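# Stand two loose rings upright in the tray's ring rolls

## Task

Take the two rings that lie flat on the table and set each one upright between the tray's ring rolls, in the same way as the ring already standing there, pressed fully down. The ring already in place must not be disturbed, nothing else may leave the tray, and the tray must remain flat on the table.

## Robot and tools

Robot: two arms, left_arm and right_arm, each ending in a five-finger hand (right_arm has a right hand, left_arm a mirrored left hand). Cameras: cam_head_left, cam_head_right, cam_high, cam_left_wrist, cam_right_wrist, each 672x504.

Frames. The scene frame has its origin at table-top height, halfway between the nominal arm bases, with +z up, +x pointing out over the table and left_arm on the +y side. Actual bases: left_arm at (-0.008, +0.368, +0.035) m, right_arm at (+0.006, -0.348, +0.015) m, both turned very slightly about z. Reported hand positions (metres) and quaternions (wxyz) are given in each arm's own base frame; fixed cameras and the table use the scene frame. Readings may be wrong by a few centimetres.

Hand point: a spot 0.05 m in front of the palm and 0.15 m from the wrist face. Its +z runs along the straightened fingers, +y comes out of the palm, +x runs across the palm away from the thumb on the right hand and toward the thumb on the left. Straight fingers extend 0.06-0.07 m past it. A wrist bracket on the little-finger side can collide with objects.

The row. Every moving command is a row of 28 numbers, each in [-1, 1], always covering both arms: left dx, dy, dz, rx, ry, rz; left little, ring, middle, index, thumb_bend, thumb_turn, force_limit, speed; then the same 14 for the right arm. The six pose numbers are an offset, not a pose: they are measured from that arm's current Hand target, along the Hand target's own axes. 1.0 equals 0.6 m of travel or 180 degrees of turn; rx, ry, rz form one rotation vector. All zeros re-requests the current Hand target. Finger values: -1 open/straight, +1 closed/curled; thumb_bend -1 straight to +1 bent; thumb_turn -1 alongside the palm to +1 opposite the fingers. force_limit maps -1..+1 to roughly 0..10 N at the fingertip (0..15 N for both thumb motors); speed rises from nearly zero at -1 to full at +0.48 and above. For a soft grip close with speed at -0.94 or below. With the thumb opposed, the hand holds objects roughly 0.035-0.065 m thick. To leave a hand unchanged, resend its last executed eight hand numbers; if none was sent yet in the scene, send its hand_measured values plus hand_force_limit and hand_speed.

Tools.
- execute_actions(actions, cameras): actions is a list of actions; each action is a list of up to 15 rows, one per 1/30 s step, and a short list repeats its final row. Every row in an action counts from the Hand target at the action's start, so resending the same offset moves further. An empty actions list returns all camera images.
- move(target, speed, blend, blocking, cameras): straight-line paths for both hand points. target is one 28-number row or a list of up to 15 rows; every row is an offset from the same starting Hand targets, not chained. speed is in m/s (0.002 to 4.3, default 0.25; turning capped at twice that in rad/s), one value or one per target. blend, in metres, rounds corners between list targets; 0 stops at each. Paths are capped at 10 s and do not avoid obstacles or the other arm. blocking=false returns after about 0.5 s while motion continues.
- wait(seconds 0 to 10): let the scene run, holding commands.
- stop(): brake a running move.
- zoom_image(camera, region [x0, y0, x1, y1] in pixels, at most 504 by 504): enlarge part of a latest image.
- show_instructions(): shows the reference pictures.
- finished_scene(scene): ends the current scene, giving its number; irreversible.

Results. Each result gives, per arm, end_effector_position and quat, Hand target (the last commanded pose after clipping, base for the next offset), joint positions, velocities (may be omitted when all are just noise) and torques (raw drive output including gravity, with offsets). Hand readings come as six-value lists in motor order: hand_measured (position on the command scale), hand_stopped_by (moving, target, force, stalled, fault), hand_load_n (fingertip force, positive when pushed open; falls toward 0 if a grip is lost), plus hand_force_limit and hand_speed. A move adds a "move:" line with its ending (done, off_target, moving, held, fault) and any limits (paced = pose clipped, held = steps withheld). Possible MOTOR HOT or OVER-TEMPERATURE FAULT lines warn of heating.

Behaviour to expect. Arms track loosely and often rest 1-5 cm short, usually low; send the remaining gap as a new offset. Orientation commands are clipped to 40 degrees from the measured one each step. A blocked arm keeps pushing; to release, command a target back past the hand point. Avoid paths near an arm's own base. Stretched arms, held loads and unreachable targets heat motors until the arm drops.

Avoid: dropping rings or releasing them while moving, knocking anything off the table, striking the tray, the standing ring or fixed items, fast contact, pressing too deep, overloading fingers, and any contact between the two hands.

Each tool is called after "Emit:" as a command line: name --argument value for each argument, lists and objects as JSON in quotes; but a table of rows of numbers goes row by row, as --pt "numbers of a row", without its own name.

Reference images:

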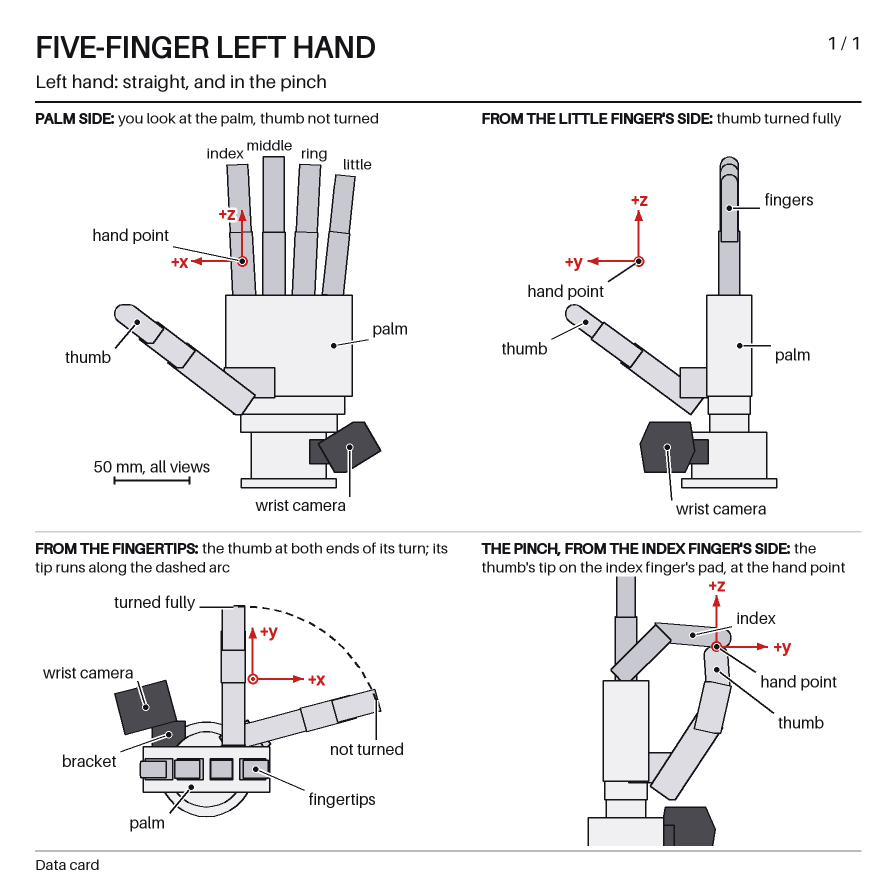

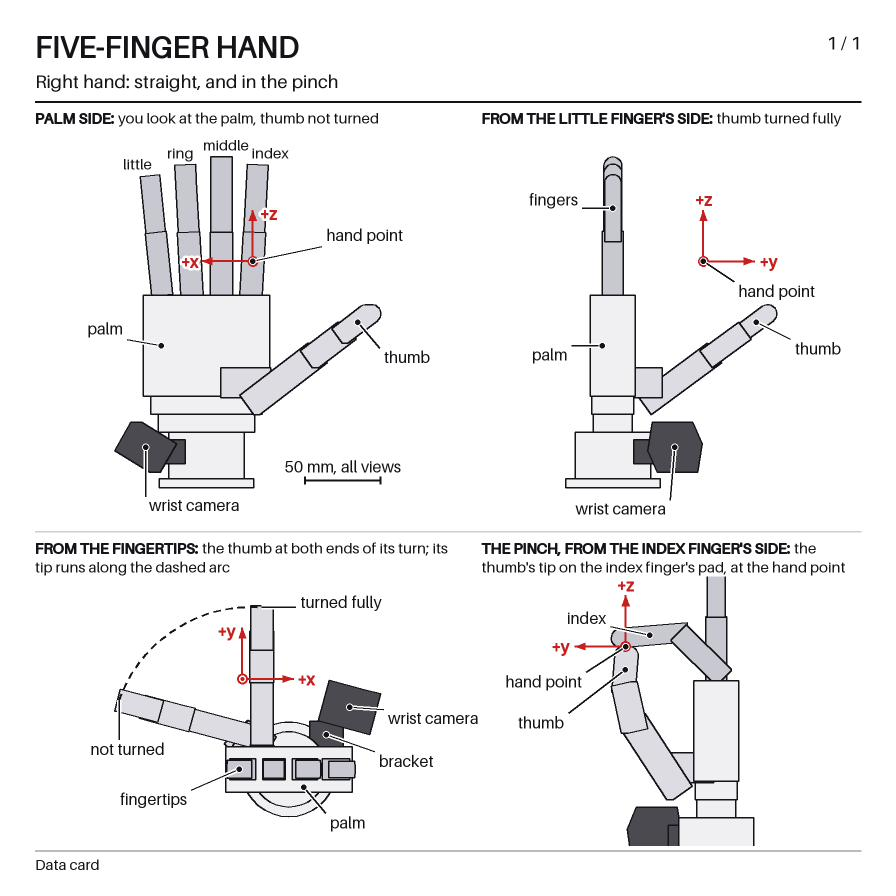

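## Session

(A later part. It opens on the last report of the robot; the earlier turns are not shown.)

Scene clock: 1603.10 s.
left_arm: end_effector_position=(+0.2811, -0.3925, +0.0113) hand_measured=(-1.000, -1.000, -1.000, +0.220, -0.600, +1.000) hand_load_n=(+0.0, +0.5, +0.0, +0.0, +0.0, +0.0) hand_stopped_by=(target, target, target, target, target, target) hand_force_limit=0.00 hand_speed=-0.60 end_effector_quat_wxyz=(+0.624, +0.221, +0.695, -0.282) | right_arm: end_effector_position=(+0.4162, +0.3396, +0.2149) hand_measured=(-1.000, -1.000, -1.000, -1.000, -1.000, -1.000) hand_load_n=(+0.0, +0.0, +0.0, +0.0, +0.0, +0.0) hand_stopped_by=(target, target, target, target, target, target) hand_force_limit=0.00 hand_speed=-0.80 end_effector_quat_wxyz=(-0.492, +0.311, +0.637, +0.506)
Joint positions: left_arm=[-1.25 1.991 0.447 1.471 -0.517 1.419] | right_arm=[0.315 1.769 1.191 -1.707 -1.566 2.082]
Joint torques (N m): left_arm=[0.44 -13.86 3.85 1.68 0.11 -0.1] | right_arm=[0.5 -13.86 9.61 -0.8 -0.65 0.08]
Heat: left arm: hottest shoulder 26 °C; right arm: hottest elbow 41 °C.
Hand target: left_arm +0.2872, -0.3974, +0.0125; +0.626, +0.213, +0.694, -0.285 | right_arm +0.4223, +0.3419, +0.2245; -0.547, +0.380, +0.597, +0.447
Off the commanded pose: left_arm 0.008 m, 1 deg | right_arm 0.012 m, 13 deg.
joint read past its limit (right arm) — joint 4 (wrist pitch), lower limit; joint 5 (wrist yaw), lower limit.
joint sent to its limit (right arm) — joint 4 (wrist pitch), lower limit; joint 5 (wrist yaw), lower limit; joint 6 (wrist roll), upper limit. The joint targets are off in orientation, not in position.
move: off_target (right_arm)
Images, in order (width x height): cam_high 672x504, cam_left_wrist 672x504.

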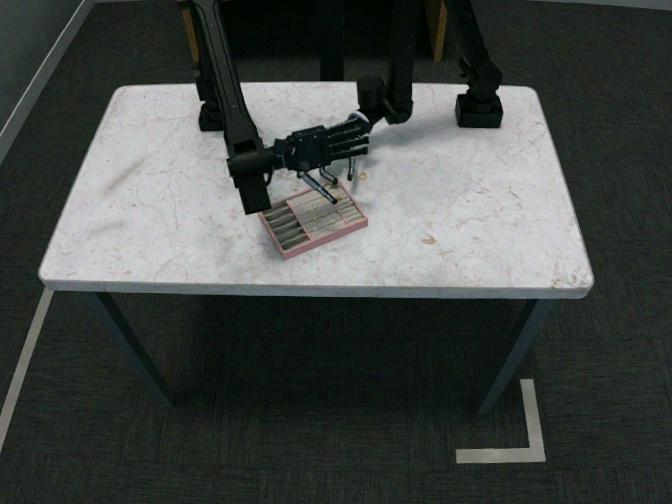

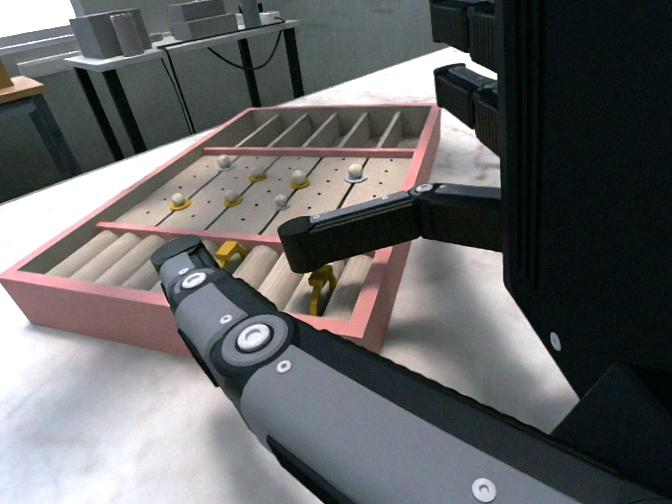

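Emit:
move --target '[0.01,-0.0012,0.0027,0,0,0,-1,-1,-1,0.22,-0.6,1.0,0.0,-0.6,0,0,0,0,0,0,-1,-1,-1,-1,-1,-1,0,-0.8]' --speed 0.03 --cameras '["cam_left_wrist", "cam_high"]'

Emit:
zoom_image --camera "cam_left_wrist" --region '[230, 215, 390, 335]'

Emit:
zoom_image --camera "cam_high" --region '[322, 165, 352, 195]'

Scene clock: 1607.60 s.
left_arm: end_effector_position=(+0.2819, -0.3947, +0.0071) hand_measured=(-1.000, -1.000, -1.000, +0.220, -0.600, +1.000) hand_load_n=(+0.0, +0.0, +0.0, +0.0, +0.0, +0.0) hand_stopped_by=(target, target, target, target, target, target) hand_force_limit=0.00 hand_speed=-0.60 end_effector_quat_wxyz=(+0.623, +0.222, +0.696, -0.280) | right_arm: end_effector_position=(+0.4162, +0.3396, +0.2149) hand_measured=(-1.000, -1.000, -1.000, -1.000, -1.000, -1.000) hand_load_n=(+0.0, +0.0, +0.0, +0.0, +0.0, +0.0) hand_stopped_by=(target, target, target, target, target, target) hand_force_limit=0.00 hand_speed=-0.80 end_effector_quat_wxyz=(-0.492, +0.311, +0.637, +0.506)
Joint positions: left_arm=[-1.25 2.005 0.457 1.471 -0.517 1.419] | right_arm=[0.315 1.769 1.191 -1.707 -1.566 2.082]
Joint torques (N m): left_arm=[0.32 -13.74 3.52 1.98 0.04 -0.08] | right_arm=[0.56 -13.57 9.78 -0.83 -0.61 0.07]
Heat: left arm: hottest shoulder 26 °C; right arm: hottest elbow 41 °C.
Hand target: left_arm +0.2872, -0.3994, +0.0067; +0.626, +0.213, +0.694, -0.285 | right_arm +0.4223, +0.3419, +0.2245; -0.547, +0.380, +0.597, +0.447
Off the commanded pose: left_arm 0.007 m, 1 deg | right_arm 0.012 m, 13 deg.
joint read past its limit (right arm) — joint 4 (wrist pitch), lower limit; joint 5 (wrist yaw), lower limit.
joint sent to its limit (right arm) — joint 4 (wrist pitch), lower limit; joint 5 (wrist yaw), lower limit; joint 6 (wrist roll), upper limit. The joint targets are off in orientation, not in position.
move: off_target (right_arm)
Images, in order (width x height): cam_high 672x504, cam_left_wrist 672x504.

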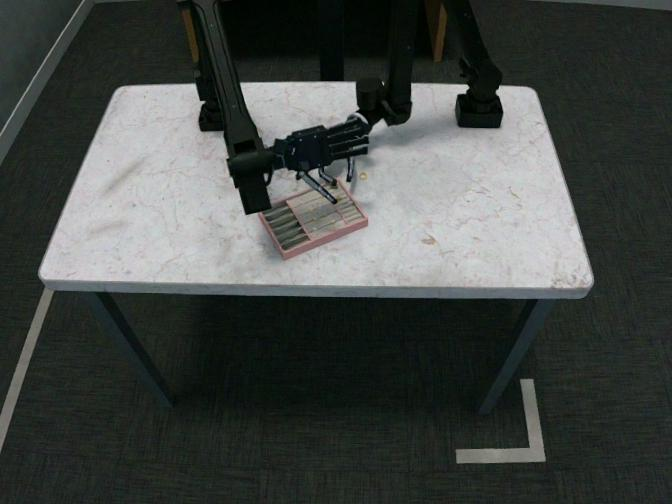

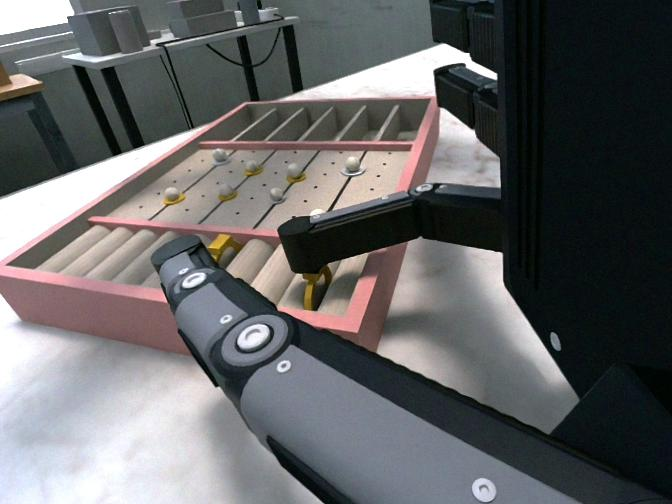

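Scaled by 3.150.

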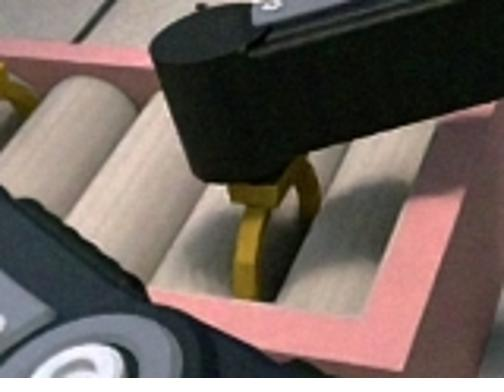

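Scaled by 16.800.

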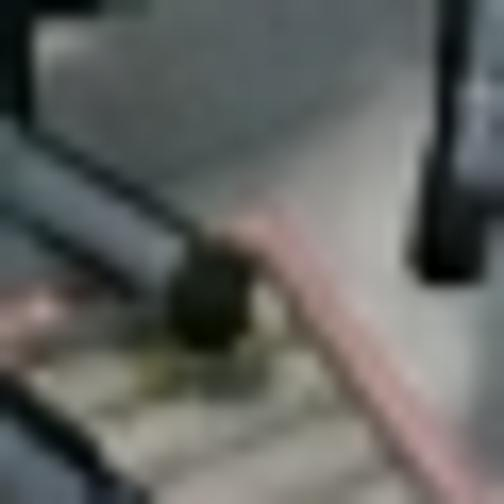

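Emit:
move --target '[0.0083,-0.0012,0.0027,0,0,0,-1,-1,-1,0.22,-0.6,1.0,0.0,-0.6,0,0,0,0,0,0,-1,-1,-1,-1,-1,-1,0,-0.8]' --speed 0.03 --cameras '["cam_left_wrist", "cam_high"]'

Emit:
zoom_image --camera "cam_left_wrist" --region '[230, 215, 390, 335]'

Scene clock: 1611.10 s.
left_arm: end_effector_position=(+0.2827, -0.3972, +0.0027) hand_measured=(-1.000, -1.000, -1.000, +0.220, -0.600, +1.000) hand_load_n=(+0.0, +0.0, +0.0, +0.0, +0.0, +0.5) hand_stopped_by=(target, target, target, target, target, target) hand_force_limit=0.00 hand_speed=-0.60 end_effector_quat_wxyz=(+0.622, +0.223, +0.696, -0.280) | right_arm: end_effector_position=(+0.4162, +0.3396, +0.2149) hand_measured=(-1.000, -1.000, -1.000, -1.000, -1.000, -1.000) hand_load_n=(+0.0, +0.0, +0.0, +0.0, +0.0, +0.0) hand_stopped_by=(target, target, target, target, target, target) hand_force_limit=0.00 hand_speed=-0.80 end_effector_quat_wxyz=(-0.492, +0.311, +0.637, +0.506)
Joint positions: left_arm=[-1.25 2.023 0.467 1.476 -0.517 1.419] | right_arm=[0.315 1.769 1.191 -1.707 -1.566 2.082]
Joint torques (N m): left_arm=[-0.32 -12.45 3.62 2.24 -0.09 -0.09] | right_arm=[1.26 -13.92 9.59 -0.85 -0.62 0.1]
Heat: left arm: hottest elbow 26 °C; right arm: hottest elbow 41 °C.
Hand target: left_arm +0.2873, -0.4013, +0.0016; +0.626, +0.213, +0.694, -0.285 | right_arm +0.4223, +0.3419, +0.2245; -0.547, +0.380, +0.597, +0.447
Off the commanded pose: left_arm 0.006 m, 1 deg | right_arm 0.012 m, 13 deg.
joint read past its limit (right arm) — joint 4 (wrist pitch), lower limit; joint 5 (wrist yaw), lower limit.
joint sent to its limit (right arm) — joint 4 (wrist pitch), lower limit; joint 5 (wrist yaw), lower limit; joint 6 (wrist roll), upper limit. The joint targets are off in orientation, not in position.
move: off_target (right_arm)
Images, in order (width x height): cam_high 672x504, cam_left_wrist 672x504.

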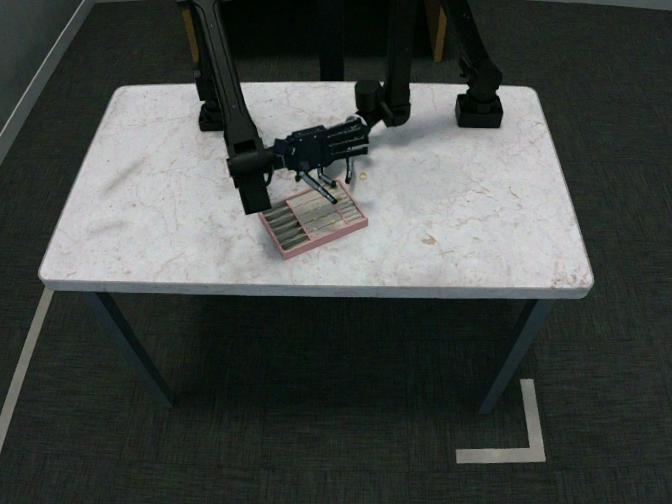

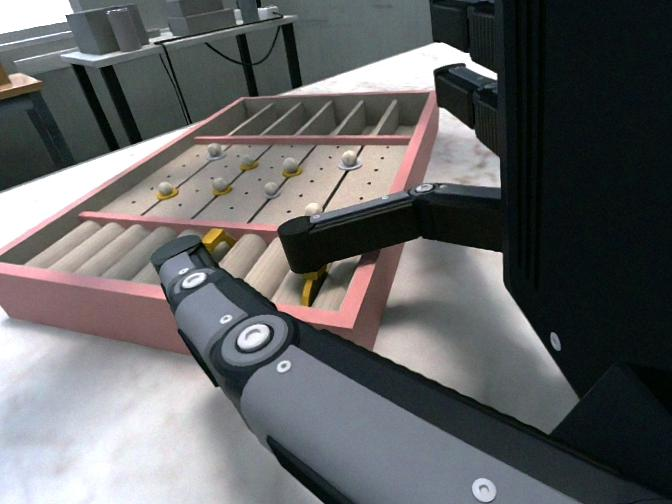

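Scaled by 3.150.

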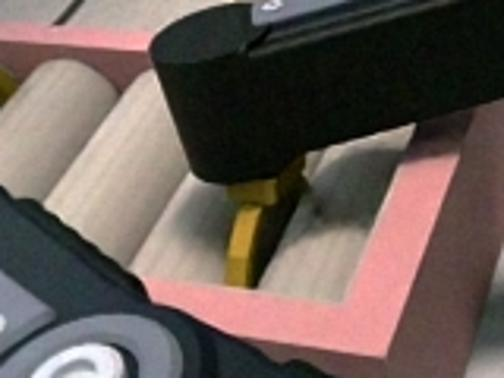

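Emit:
move --target '[0.0067,0,0,0,0,0,-1,-1,-1,0.22,-0.6,1.0,0.0,-0.6,0,0,0,0,0,0,-1,-1,-1,-1,-1,-1,0,-0.8]' --speed 0.03 --cameras '["cam_left_wrist", "cam_high"]'

Emit:
zoom_image --camera "cam_left_wrist" --region '[230, 215, 390, 335]'

Scene clock: 1613.40 s.
left_arm: end_effector_position=(+0.2835, -0.3992, +0.0024) hand_measured=(-1.000, -1.000, -1.000, +0.220, -0.600, +1.000) hand_load_n=(+0.0, +0.0, +0.0, +0.0, +0.0, +0.0) hand_stopped_by=(target, target, target, target, target, target) hand_force_limit=0.00 hand_speed=-0.60 end_effector_quat_wxyz=(+0.625, +0.219, +0.694, -0.283) | right_arm: end_effector_position=(+0.4162, +0.3396, +0.2149) hand_measured=(-1.000, -1.000, -1.000, -1.000, -1.000, -1.000) hand_load_n=(+0.0, +0.0, -0.5, +0.0, +0.5, +0.0) hand_stopped_by=(target, target, target, target, target, target) hand_force_limit=0.00 hand_speed=-0.80 end_effector_quat_wxyz=(-0.492, +0.311, +0.637, +0.506)
Joint positions: left_arm=[-1.25 2.036 0.474 1.494 -0.518 1.419] | right_arm=[0.315 1.769 1.191 -1.707 -1.566 2.082]
Joint torques (N m): left_arm=[-0.91 -13.1 3.21 1.99 -0.11 -0.08] | right_arm=[0.32 -13.33 9.57 -0.64 -0.64 0.11]
Heat: left arm: hottest shoulder 26 °C; right arm: hottest elbow 41 °C.
Hand target: left_arm +0.2868, -0.4014, -0.0024; +0.626, +0.213, +0.694, -0.285 | right_arm +0.4223, +0.3419, +0.2245; -0.547, +0.380, +0.597, +0.447
Off the commanded pose: left_arm 0.006 m, 1 deg | right_arm 0.012 m, 13 deg.
joint read past its limit (right arm) — joint 4 (wrist pitch), lower limit; joint 5 (wrist yaw), lower limit.
joint sent to its limit (right arm) — joint 4 (wrist pitch), lower limit; joint 5 (wrist yaw), lower limit; joint 6 (wrist roll), upper limit. The joint targets are off in orientation, not in position.
move: off_target (right_arm)
Images, in order (width x height): cam_high 672x504, cam_left_wrist 672x504.

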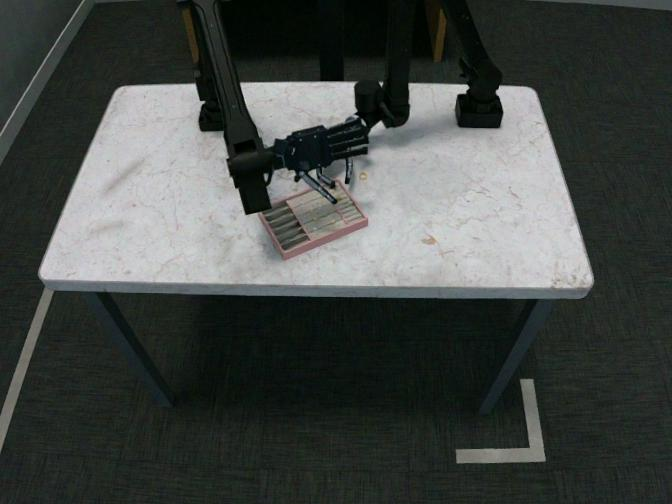

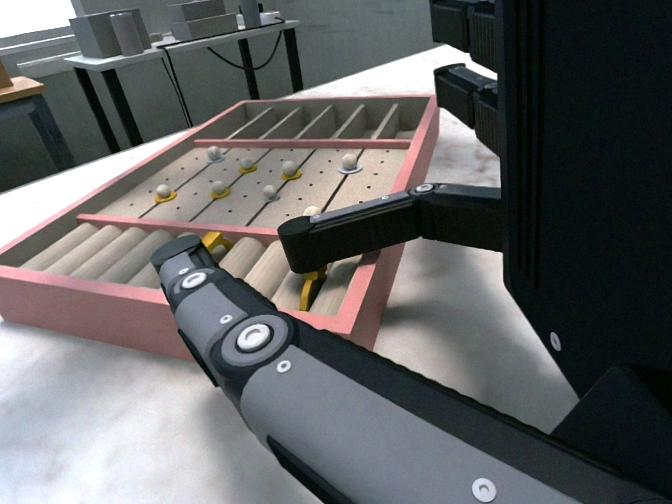

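Scaled by 3.150.

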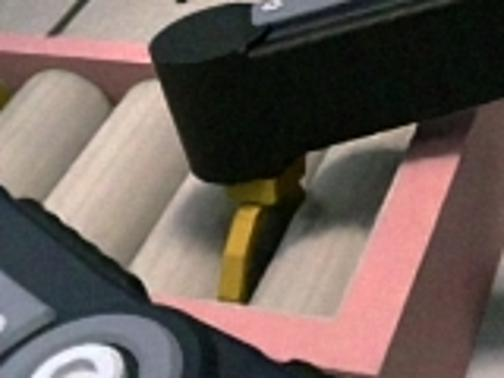

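Emit:
move --pt "-0.02 0 0 0 0 0 -1 -1 -1 0.22 -0.6 1.0 0.0 -0.6 0 0 0 0 0 0 -1 -1 -1 -1 -1 -1 0 -0.8" --pt "-0.07 0 -0.02 0 0 0 -1 -1 -1 0.22 -0.6 1.0 0.0 -0.6 0 0 0 0 0 0 -1 -1 -1 -1 -1 -1 0 -0.8" --speed 0.08 --cameras '["cam_left_wrist", "cam_high"]'

Emit:
zoom_image --camera "cam_left_wrist" --region '[180, 215, 390, 375]'

Emit:
zoom_image --camera "cam_high" --region '[322, 170, 352, 200]'

Scene clock: 1617.40 s.
left_arm: end_effector_position=(+0.2818, -0.3940, +0.0361) hand_measured=(-1.000, -1.000, -1.000, +0.220, -0.600, +1.000) hand_load_n=(+0.0, -0.5, +0.0, +0.0, -0.5, +0.0) hand_stopped_by=(target, target, target, target, target, target) hand_force_limit=0.00 hand_speed=-0.60 end_effector_quat_wxyz=(+0.626, +0.218, +0.693, -0.284) | right_arm: end_effector_position=(+0.4162, +0.3396, +0.2149) hand_measured=(-1.000, -1.000, -1.000, -1.000, -1.000, -1.000) hand_load_n=(+0.0, +0.0, +0.0, +0.0, +0.0, +0.0) hand_stopped_by=(target, target, target, target, target, target) hand_force_limit=0.00 hand_speed=-0.80 end_effector_quat_wxyz=(-0.492, +0.311, +0.637, +0.506)
Joint positions: left_arm=[-1.25 1.889 0.437 1.389 -0.518 1.419] | right_arm=[0.315 1.769 1.191 -1.707 -1.566 2.082]
Joint torques (N m): left_arm=[-0.5 -15.38 2.48 1.29 -0.03 -0.11] | right_arm=[0.67 -13.51 9.72 -0.8 -0.64 0.08]
Heat: left arm: hottest shoulder 26 °C; right arm: hottest elbow 41 °C.
Hand target: left_arm +0.2831, -0.3909, +0.0399; +0.626, +0.213, +0.694, -0.285 | right_arm +0.4223, +0.3419, +0.2245; -0.547, +0.380, +0.597, +0.447
Off the commanded pose: left_arm 0.005 m, 1 deg | right_arm 0.012 m, 13 deg.
joint read past its limit (right arm) — joint 4 (wrist pitch), lower limit; joint 5 (wrist yaw), lower limit.
joint sent to its limit (right arm) — joint 4 (wrist pitch), lower limit; joint 5 (wrist yaw), lower limit; joint 6 (wrist roll), upper limit. The joint targets are off in orientation, not in position.
move: off_target (right_arm)
Images, in order (width x height): cam_high 672x504, cam_left_wrist 672x504.

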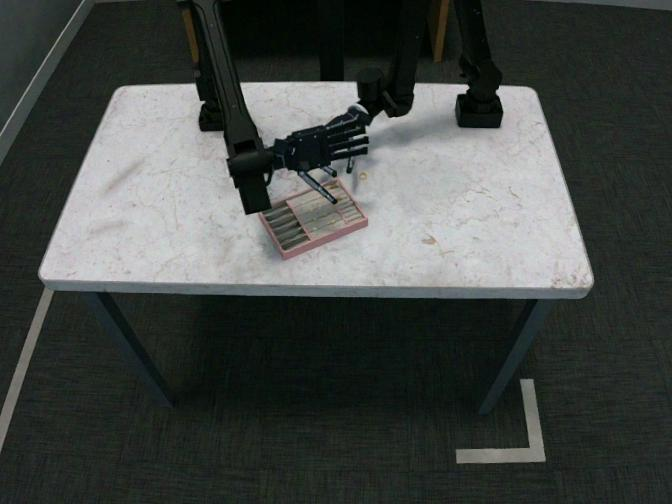

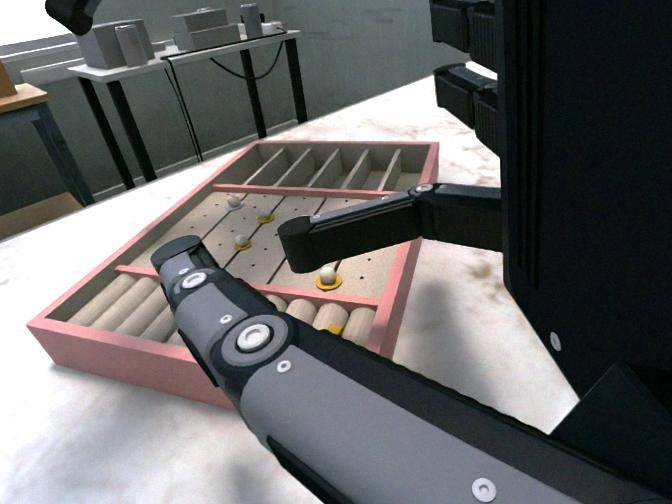

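Scaled by 2.400.

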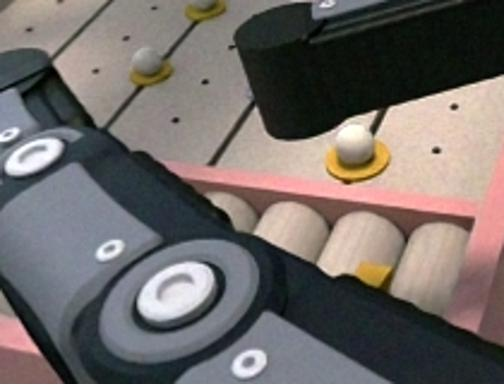

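Scaled by 16.800.

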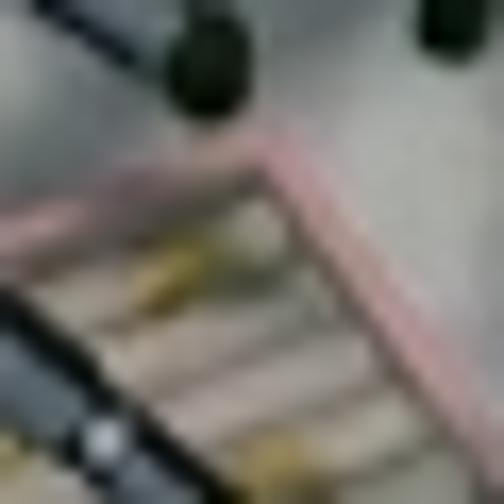

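Emit:
move --target '[-0.06,0,-0.03,0,0,0,-1,-1,-1,-0.4,0.3,1.0,0.0,0,0,0,0,0,0,0,-1,-1,-1,-1,-1,-1,0,-0.8]' --speed 0.1 --cameras '["cam_left_wrist", "cam_high"]'

Emit:
zoom_image --camera "cam_left_wrist" --region '[180, 215, 390, 375]'

Emit:
zoom_image --camera "cam_high" --region '[325, 170, 355, 200]'

Scene clock: 1620.87 s.
left_arm: end_effector_position=(+0.2780, -0.3768, +0.0738) hand_measured=(-1.000, -1.000, -1.000, -0.400, +0.300, +1.000) hand_load_n=(+0.0, +0.0, +0.0, +0.0, +0.0, +0.0) hand_stopped_by=(target, target, target, target, target, target) hand_force_limit=0.00 hand_speed=0.00 end_effector_quat_wxyz=(+0.628, +0.214, +0.694, -0.280) | right_arm: end_effector_position=(+0.4162, +0.3396, +0.2149) hand_measured=(-1.000, -1.000, -1.000, -1.000, -1.000, -1.000) hand_load_n=(+0.0, +0.0, +0.0, +0.0, +0.0, +0.0) hand_stopped_by=(target, target, target, target, target, target) hand_force_limit=0.00 hand_speed=-0.80 end_effector_quat_wxyz=(-0.492, +0.311, +0.637, +0.506)
Joint positions: left_arm=[-1.25 1.703 0.384 1.255 -0.531 1.419] | right_arm=[0.315 1.769 1.191 -1.707 -1.566 2.082]
Joint torques (N m): left_arm=[-1.67 -13.1 3.64 1.07 -0.08 -0.05] | right_arm=[0.97 -13.68 9.72 -0.84 -0.66 0.11]
Heat: left arm: hottest elbow 26 °C; right arm: hottest elbow 41 °C.
Hand target: left_arm +0.2742, -0.3768, +0.0765; +0.626, +0.213, +0.694, -0.285 | right_arm +0.4223, +0.3419, +0.2245; -0.547, +0.380, +0.597, +0.447
Off the commanded pose: left_arm 0.005 m, 1 deg | right_arm 0.012 m, 13 deg.
joint read past its limit (right arm) — joint 4 (wrist pitch), lower limit; joint 5 (wrist yaw), lower limit.
joint sent to its limit (right arm) — joint 4 (wrist pitch), lower limit; joint 5 (wrist yaw), lower limit; joint 6 (wrist roll), upper limit. The joint targets are off in orientation, not in position.
move: off_target (right_arm)
Images, in order (width x height): cam_high 672x504, cam_left_wrist 672x504.

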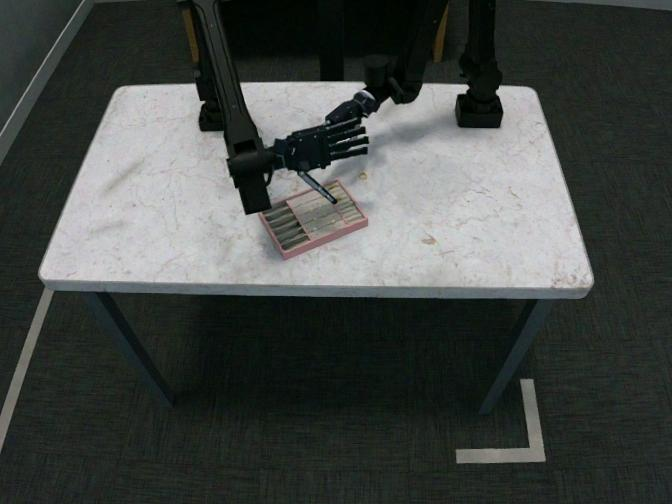

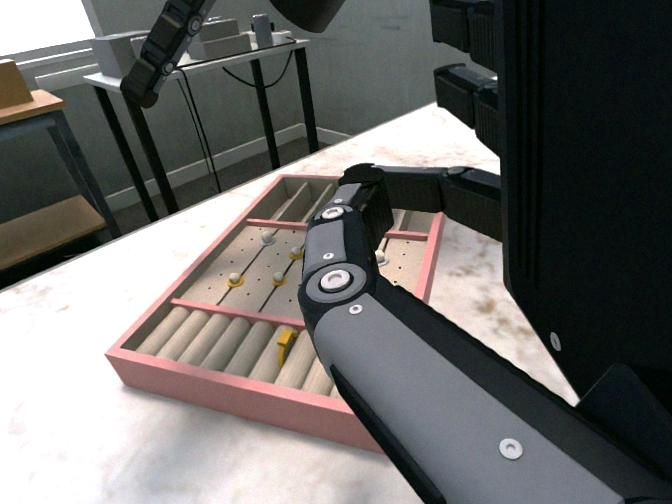

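Scaled by 2.400.

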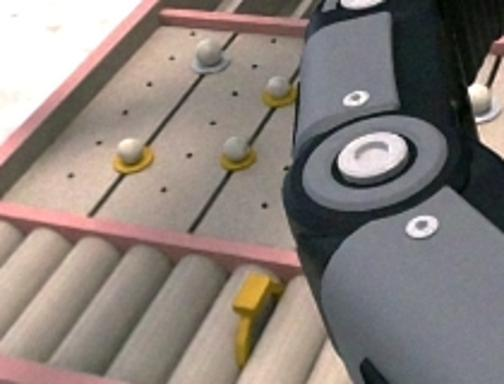

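Scaled by 16.800.

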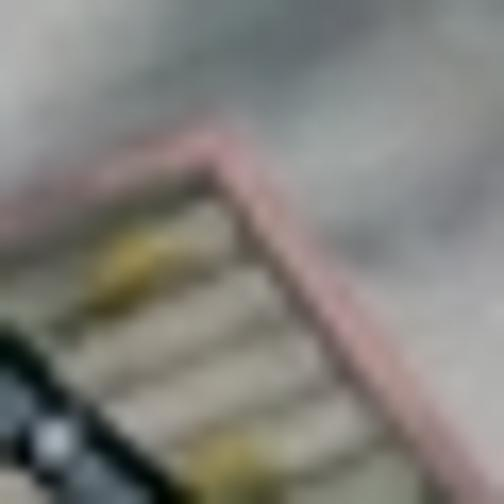

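Emit:
move --target '[0.0092,-0.0603,-0.026,0,0,0,-1,-1,-1,-1,0.3,1.0,0.0,0,0,0,0,0,0,0,-1,-1,-1,-1,-1,-1,0,-0.8]' --speed 0.12 --cameras '["cam_left_wrist", "cam_high"]'

Emit:
zoom_image --camera "cam_left_wrist" --region '[140, 235, 350, 395]'

Scene clock: 1625.70 s.
left_arm: end_effector_position=(+0.2407, -0.3856, +0.0709) hand_measured=(-1.000, -1.000, -1.000, -1.000, +0.300, +1.000) hand_load_n=(+0.0, +0.0, +0.0, +0.0, +0.0, +0.0) hand_stopped_by=(target, target, target, target, target, target) hand_force_limit=0.00 hand_speed=0.00 end_effector_quat_wxyz=(+0.626, +0.219, +0.696, -0.274) | right_arm: end_effector_position=(+0.4162, +0.3396, +0.2149) hand_measured=(-1.000, -1.000, -1.000, -1.000, -1.000, -1.000) hand_load_n=(+0.0, +0.0, +0.0, +0.0, +0.0, +0.0) hand_stopped_by=(target, target, target, target, target, target) hand_force_limit=0.00 hand_speed=-0.80 end_effector_quat_wxyz=(-0.492, +0.311, +0.637, +0.506)
Joint positions: left_arm=[-1.376 1.703 0.384 1.236 -0.656 1.411] | right_arm=[0.315 1.769 1.191 -1.707 -1.566 2.082]
Joint torques (N m): left_arm=[-2.14 -12.57 5.29 1.21 -0.04 -0.11] | right_arm=[0.62 -13.92 9.76 -0.76 -0.63 0.05]
Heat: left arm: hottest elbow 26 °C; right arm: hottest elbow 41 °C.
Hand target: left_arm +0.2382, -0.3939, +0.0765; +0.626, +0.213, +0.694, -0.285 | right_arm +0.4223, +0.3419, +0.2245; -0.547, +0.380, +0.597, +0.447
Off the commanded pose: left_arm 0.010 m, 1 deg | right_arm 0.012 m, 13 deg.
joint read past its limit (right arm) — joint 4 (wrist pitch), lower limit; joint 5 (wrist yaw), lower limit.
joint sent to its limit (right arm) — joint 4 (wrist pitch), lower limit; joint 5 (wrist yaw), lower limit; joint 6 (wrist roll), upper limit. The joint targets are off in orientation, not in position.
move: off_target (right_arm)
Images, in order (width x height): cam_high 672x504, cam_left_wrist 672x504.

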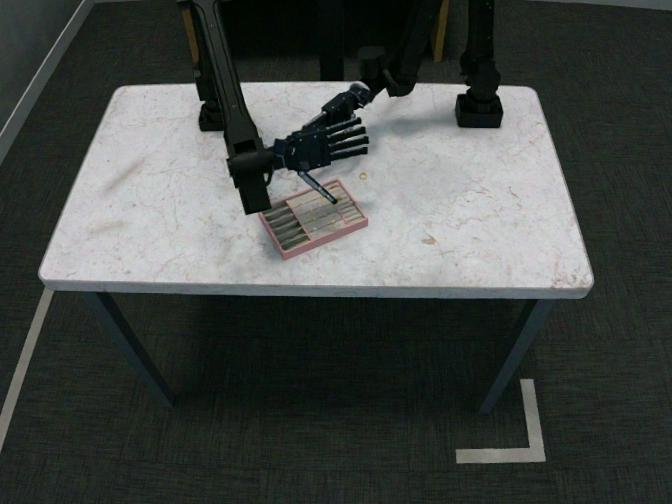

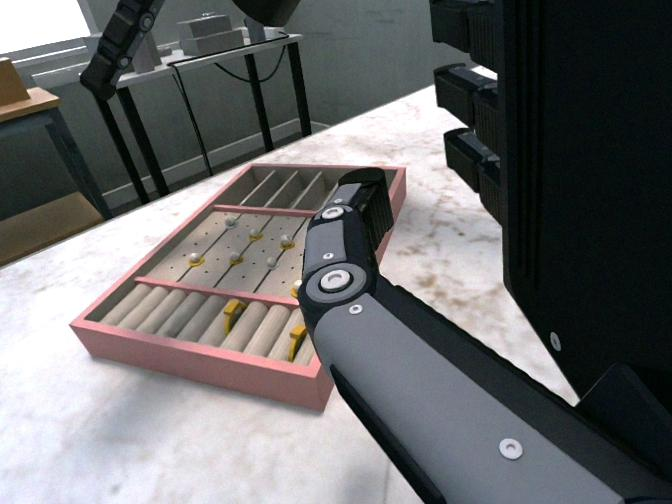

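Scaled by 2.400.

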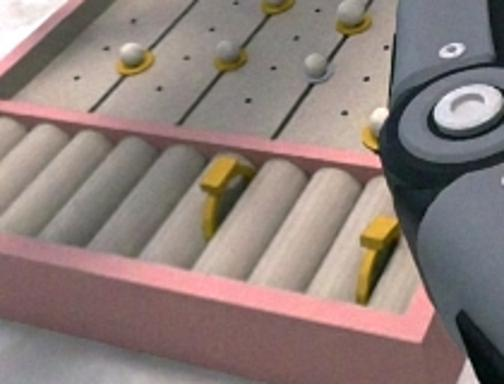

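Emit:
move --target '[-0.0957,0.0592,-0.0857,-0.2847,-0.0836,-0.4156,-1,-1,-1,-1,1.0,1.0,0.0,0,0,0,0,0,0,0,-1,-1,-1,-1,-1,-1,0,-0.8]' --speed 0.2 --cameras '["all"]'

Emit:
zoom_image --camera "cam_high" --region '[325, 160, 375, 210]'

Scene clock: 1651.30 s.
left_arm: end_effector_position=(+0.2223, -0.3107, +0.1145) hand_measured=(-1.000, -1.000, -1.000, -1.000, +0.946, +1.000) hand_load_n=(+0.0, +0.0, +0.0, -0.5, +14.0, +1.5) hand_stopped_by=(target, target, target, target, force, target) hand_force_limit=0.00 hand_speed=0.00 end_effector_quat_wxyz=(+0.442, -0.530, +0.660, -0.298) | right_arm: end_effector_position=(+0.4162, +0.3396, +0.2149) hand_measured=(-1.000, -1.000, -1.000, -1.000, -1.000, -1.000) hand_load_n=(+0.0, +0.0, +0.0, +0.0, +0.0, +0.0) hand_stopped_by=(target, target, target, target, target, target) hand_force_limit=0.00 hand_speed=-0.80 end_effector_quat_wxyz=(-0.492, +0.311, +0.637, +0.506)
Joint positions: left_arm=[-1.332 1.236 0.74 -0.762 -1.099 -0.921] | right_arm=[0.315 1.769 1.191 -1.707 -1.566 2.082]
Joint torques (N m): left_arm=[-0.44 -7.88 13.64 0.06 -0.71 -0.21] | right_arm=[1.08 -13.45 9.65 -0.7 -0.65 0.09]
Heat: left arm: hottest elbow 28 °C; right arm: hottest elbow 41 °C.
Hand target: left_arm +0.2301, -0.3298, +0.1316; +0.435, -0.543, +0.647, -0.311 | right_arm +0.4223, +0.3419, +0.2245; -0.547, +0.380, +0.597, +0.447
Off the commanded pose: left_arm 0.027 m, 3 deg | right_arm 0.012 m, 13 deg.
joint read past its limit (right arm) — joint 4 (wrist pitch), lower limit; joint 5 (wrist yaw), lower limit.
joint sent to its limit (right arm) — joint 4 (wrist pitch), lower limit; joint 5 (wrist yaw), lower limit; joint 6 (wrist roll), upper limit. The joint targets are off in orientation, not in position.
move: off_target (left_arm, right_arm)

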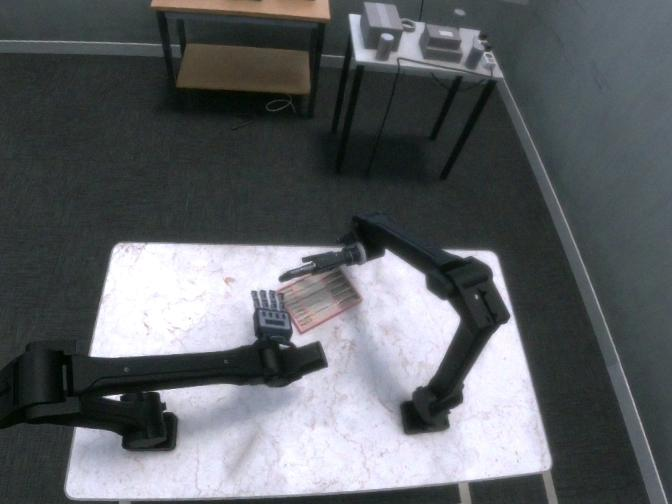

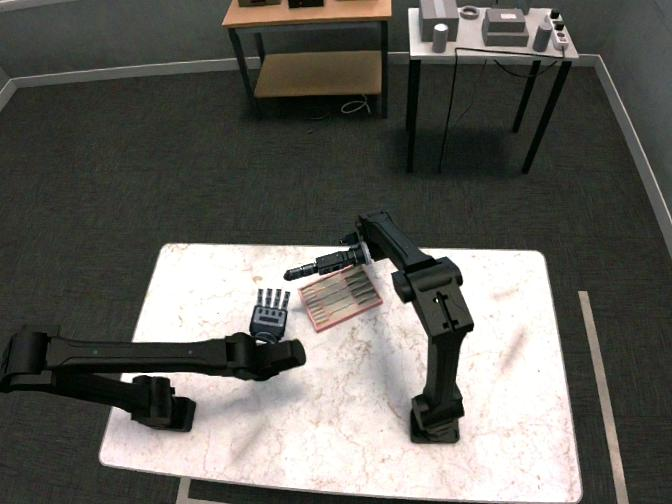

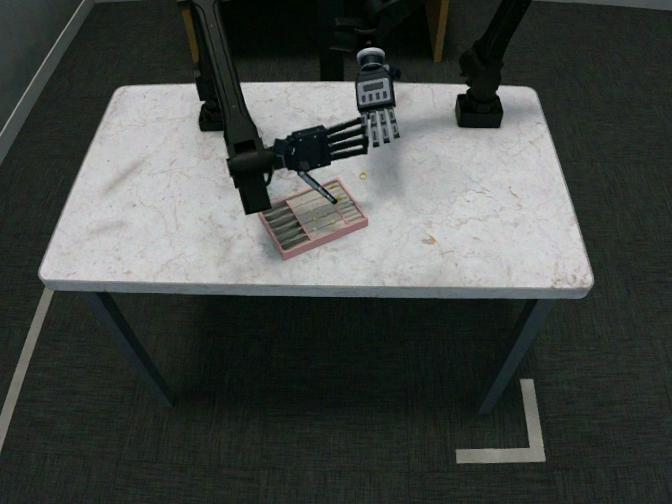

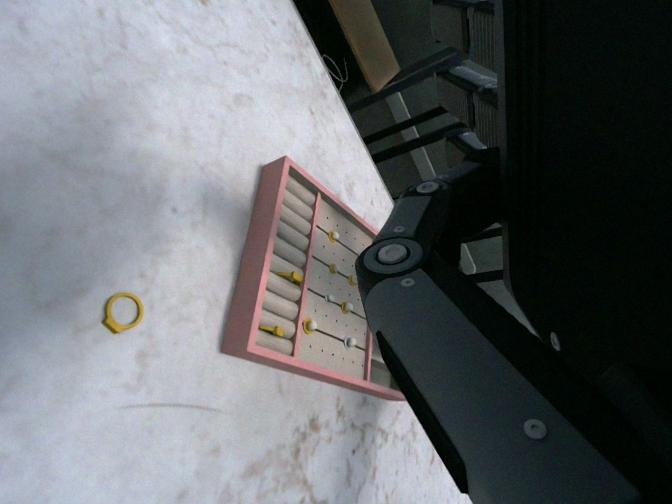

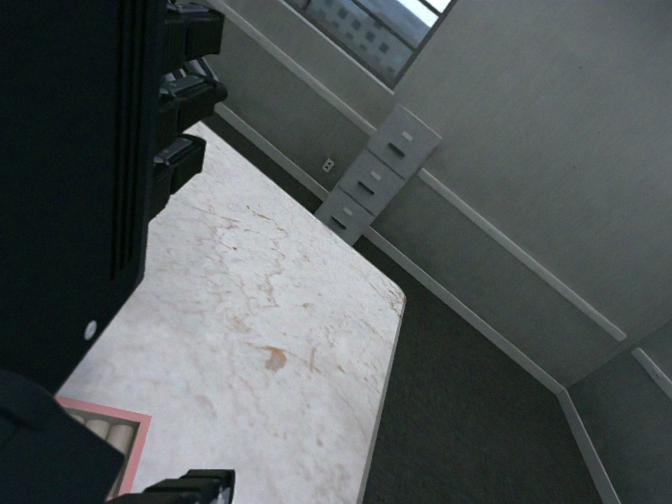

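Scaled by 10.080.

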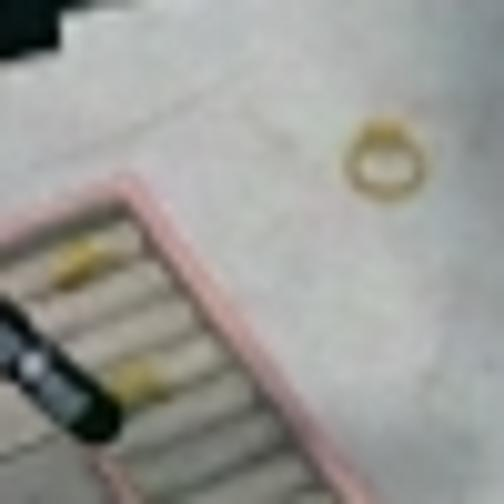

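Emit:
zoom_image --camera "cam_left_wrist" --region '[83, 273, 163, 353]'

Emit:
zoom_image --camera "cam_left_wrist" --region '[220, 150, 360, 370]'

Scaled by 6.300.

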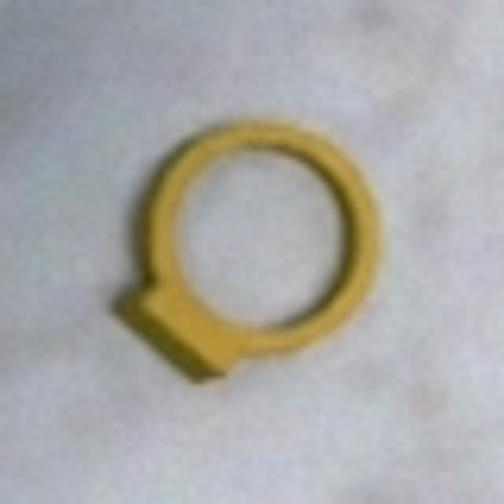

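Scaled by 2.291.

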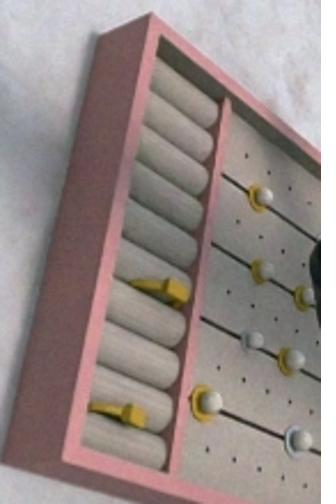

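Emit:
move --target '[0.049,0.1277,0.0443,0,0,0,-1,-1,-1,0.15,0.5,1.0,0.0,-0.3,0,0,0,0,0,0,-1,-1,-1,-1,-1,-1,0,-0.8]' --speed 0.12 --cameras '["cam_left_wrist", "cam_high"]'

Emit:
zoom_image --camera "cam_high" --region '[335, 150, 375, 190]'

Scene clock: 1668.37 s.
left_arm: end_effector_position=(+0.2230, -0.3365, +0.0502) hand_measured=(-1.000, -1.000, -1.000, +0.150, +0.500, +1.000) hand_load_n=(+0.0, +0.0, -0.5, +0.0, +0.0, +0.0) hand_stopped_by=(target, target, target, target, target, target) hand_force_limit=0.00 hand_speed=-0.30 end_effector_quat_wxyz=(+0.438, -0.542, +0.649, -0.306) | right_arm: end_effector_position=(+0.4162, +0.3396, +0.2149) hand_measured=(-1.000, -1.000, -1.000, -1.000, -1.000, -1.000) hand_load_n=(+0.0, +0.0, +0.0, +0.0, +0.0, +0.0) hand_stopped_by=(target, target, target, target, target, target) hand_force_limit=0.00 hand_speed=-0.80 end_effector_quat_wxyz=(-0.492, +0.311, +0.637, +0.506)
Joint positions: left_arm=[-1.348 1.427 0.712 -0.578 -1.108 -0.998] | right_arm=[0.315 1.769 1.191 -1.707 -1.566 2.082]
Joint torques (N m): left_arm=[-1.79 -10.17 7.17 1.01 -0.73 -0.14] | right_arm=[0.91 -13.45 9.57 -0.68 -0.64 0.07]
Heat: left arm: hottest elbow 34 °C; right arm: hottest elbow 42 °C.
Hand target: left_arm +0.2202, -0.3399, +0.0467; +0.435, -0.543, +0.647, -0.311 | right_arm +0.4223, +0.3419, +0.2245; -0.547, +0.380, +0.597, +0.447
Off the commanded pose: left_arm 0.006 m, 1 deg | right_arm 0.012 m, 13 deg.
joint read past its limit (right arm) — joint 4 (wrist pitch), lower limit; joint 5 (wrist yaw), lower limit.
joint sent to its limit (right arm) — joint 4 (wrist pitch), lower limit; joint 5 (wrist yaw), lower limit; joint 6 (wrist roll), upper limit. The joint targets are off in orientation, not in position.
move: off_target (right_arm)
Images, in order (width x height): cam_high 672x504, cam_left_wrist 672x504.

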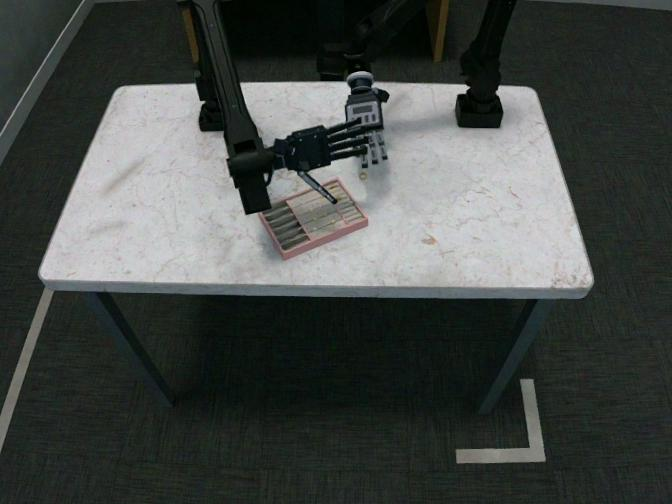

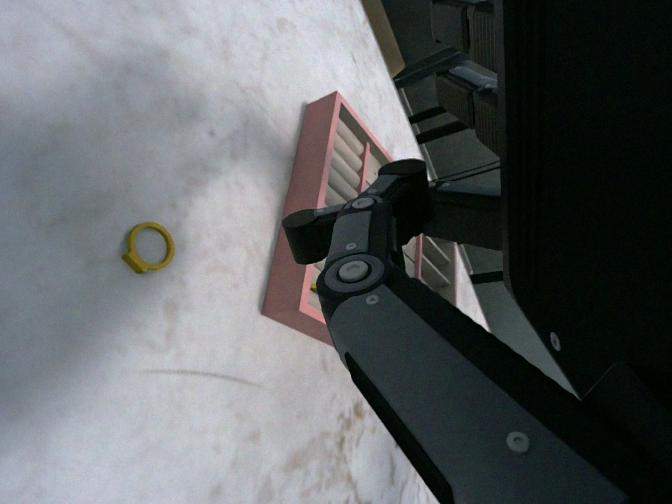

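Scaled by 12.600.

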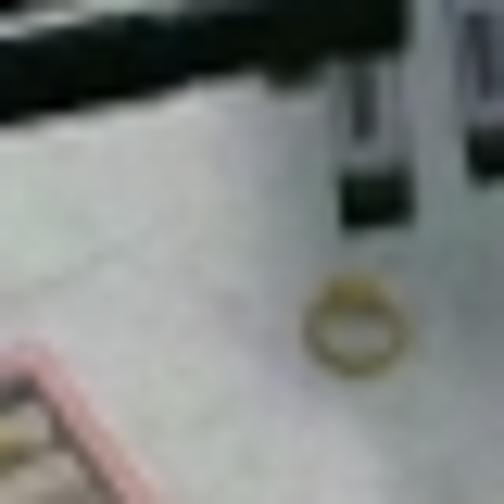

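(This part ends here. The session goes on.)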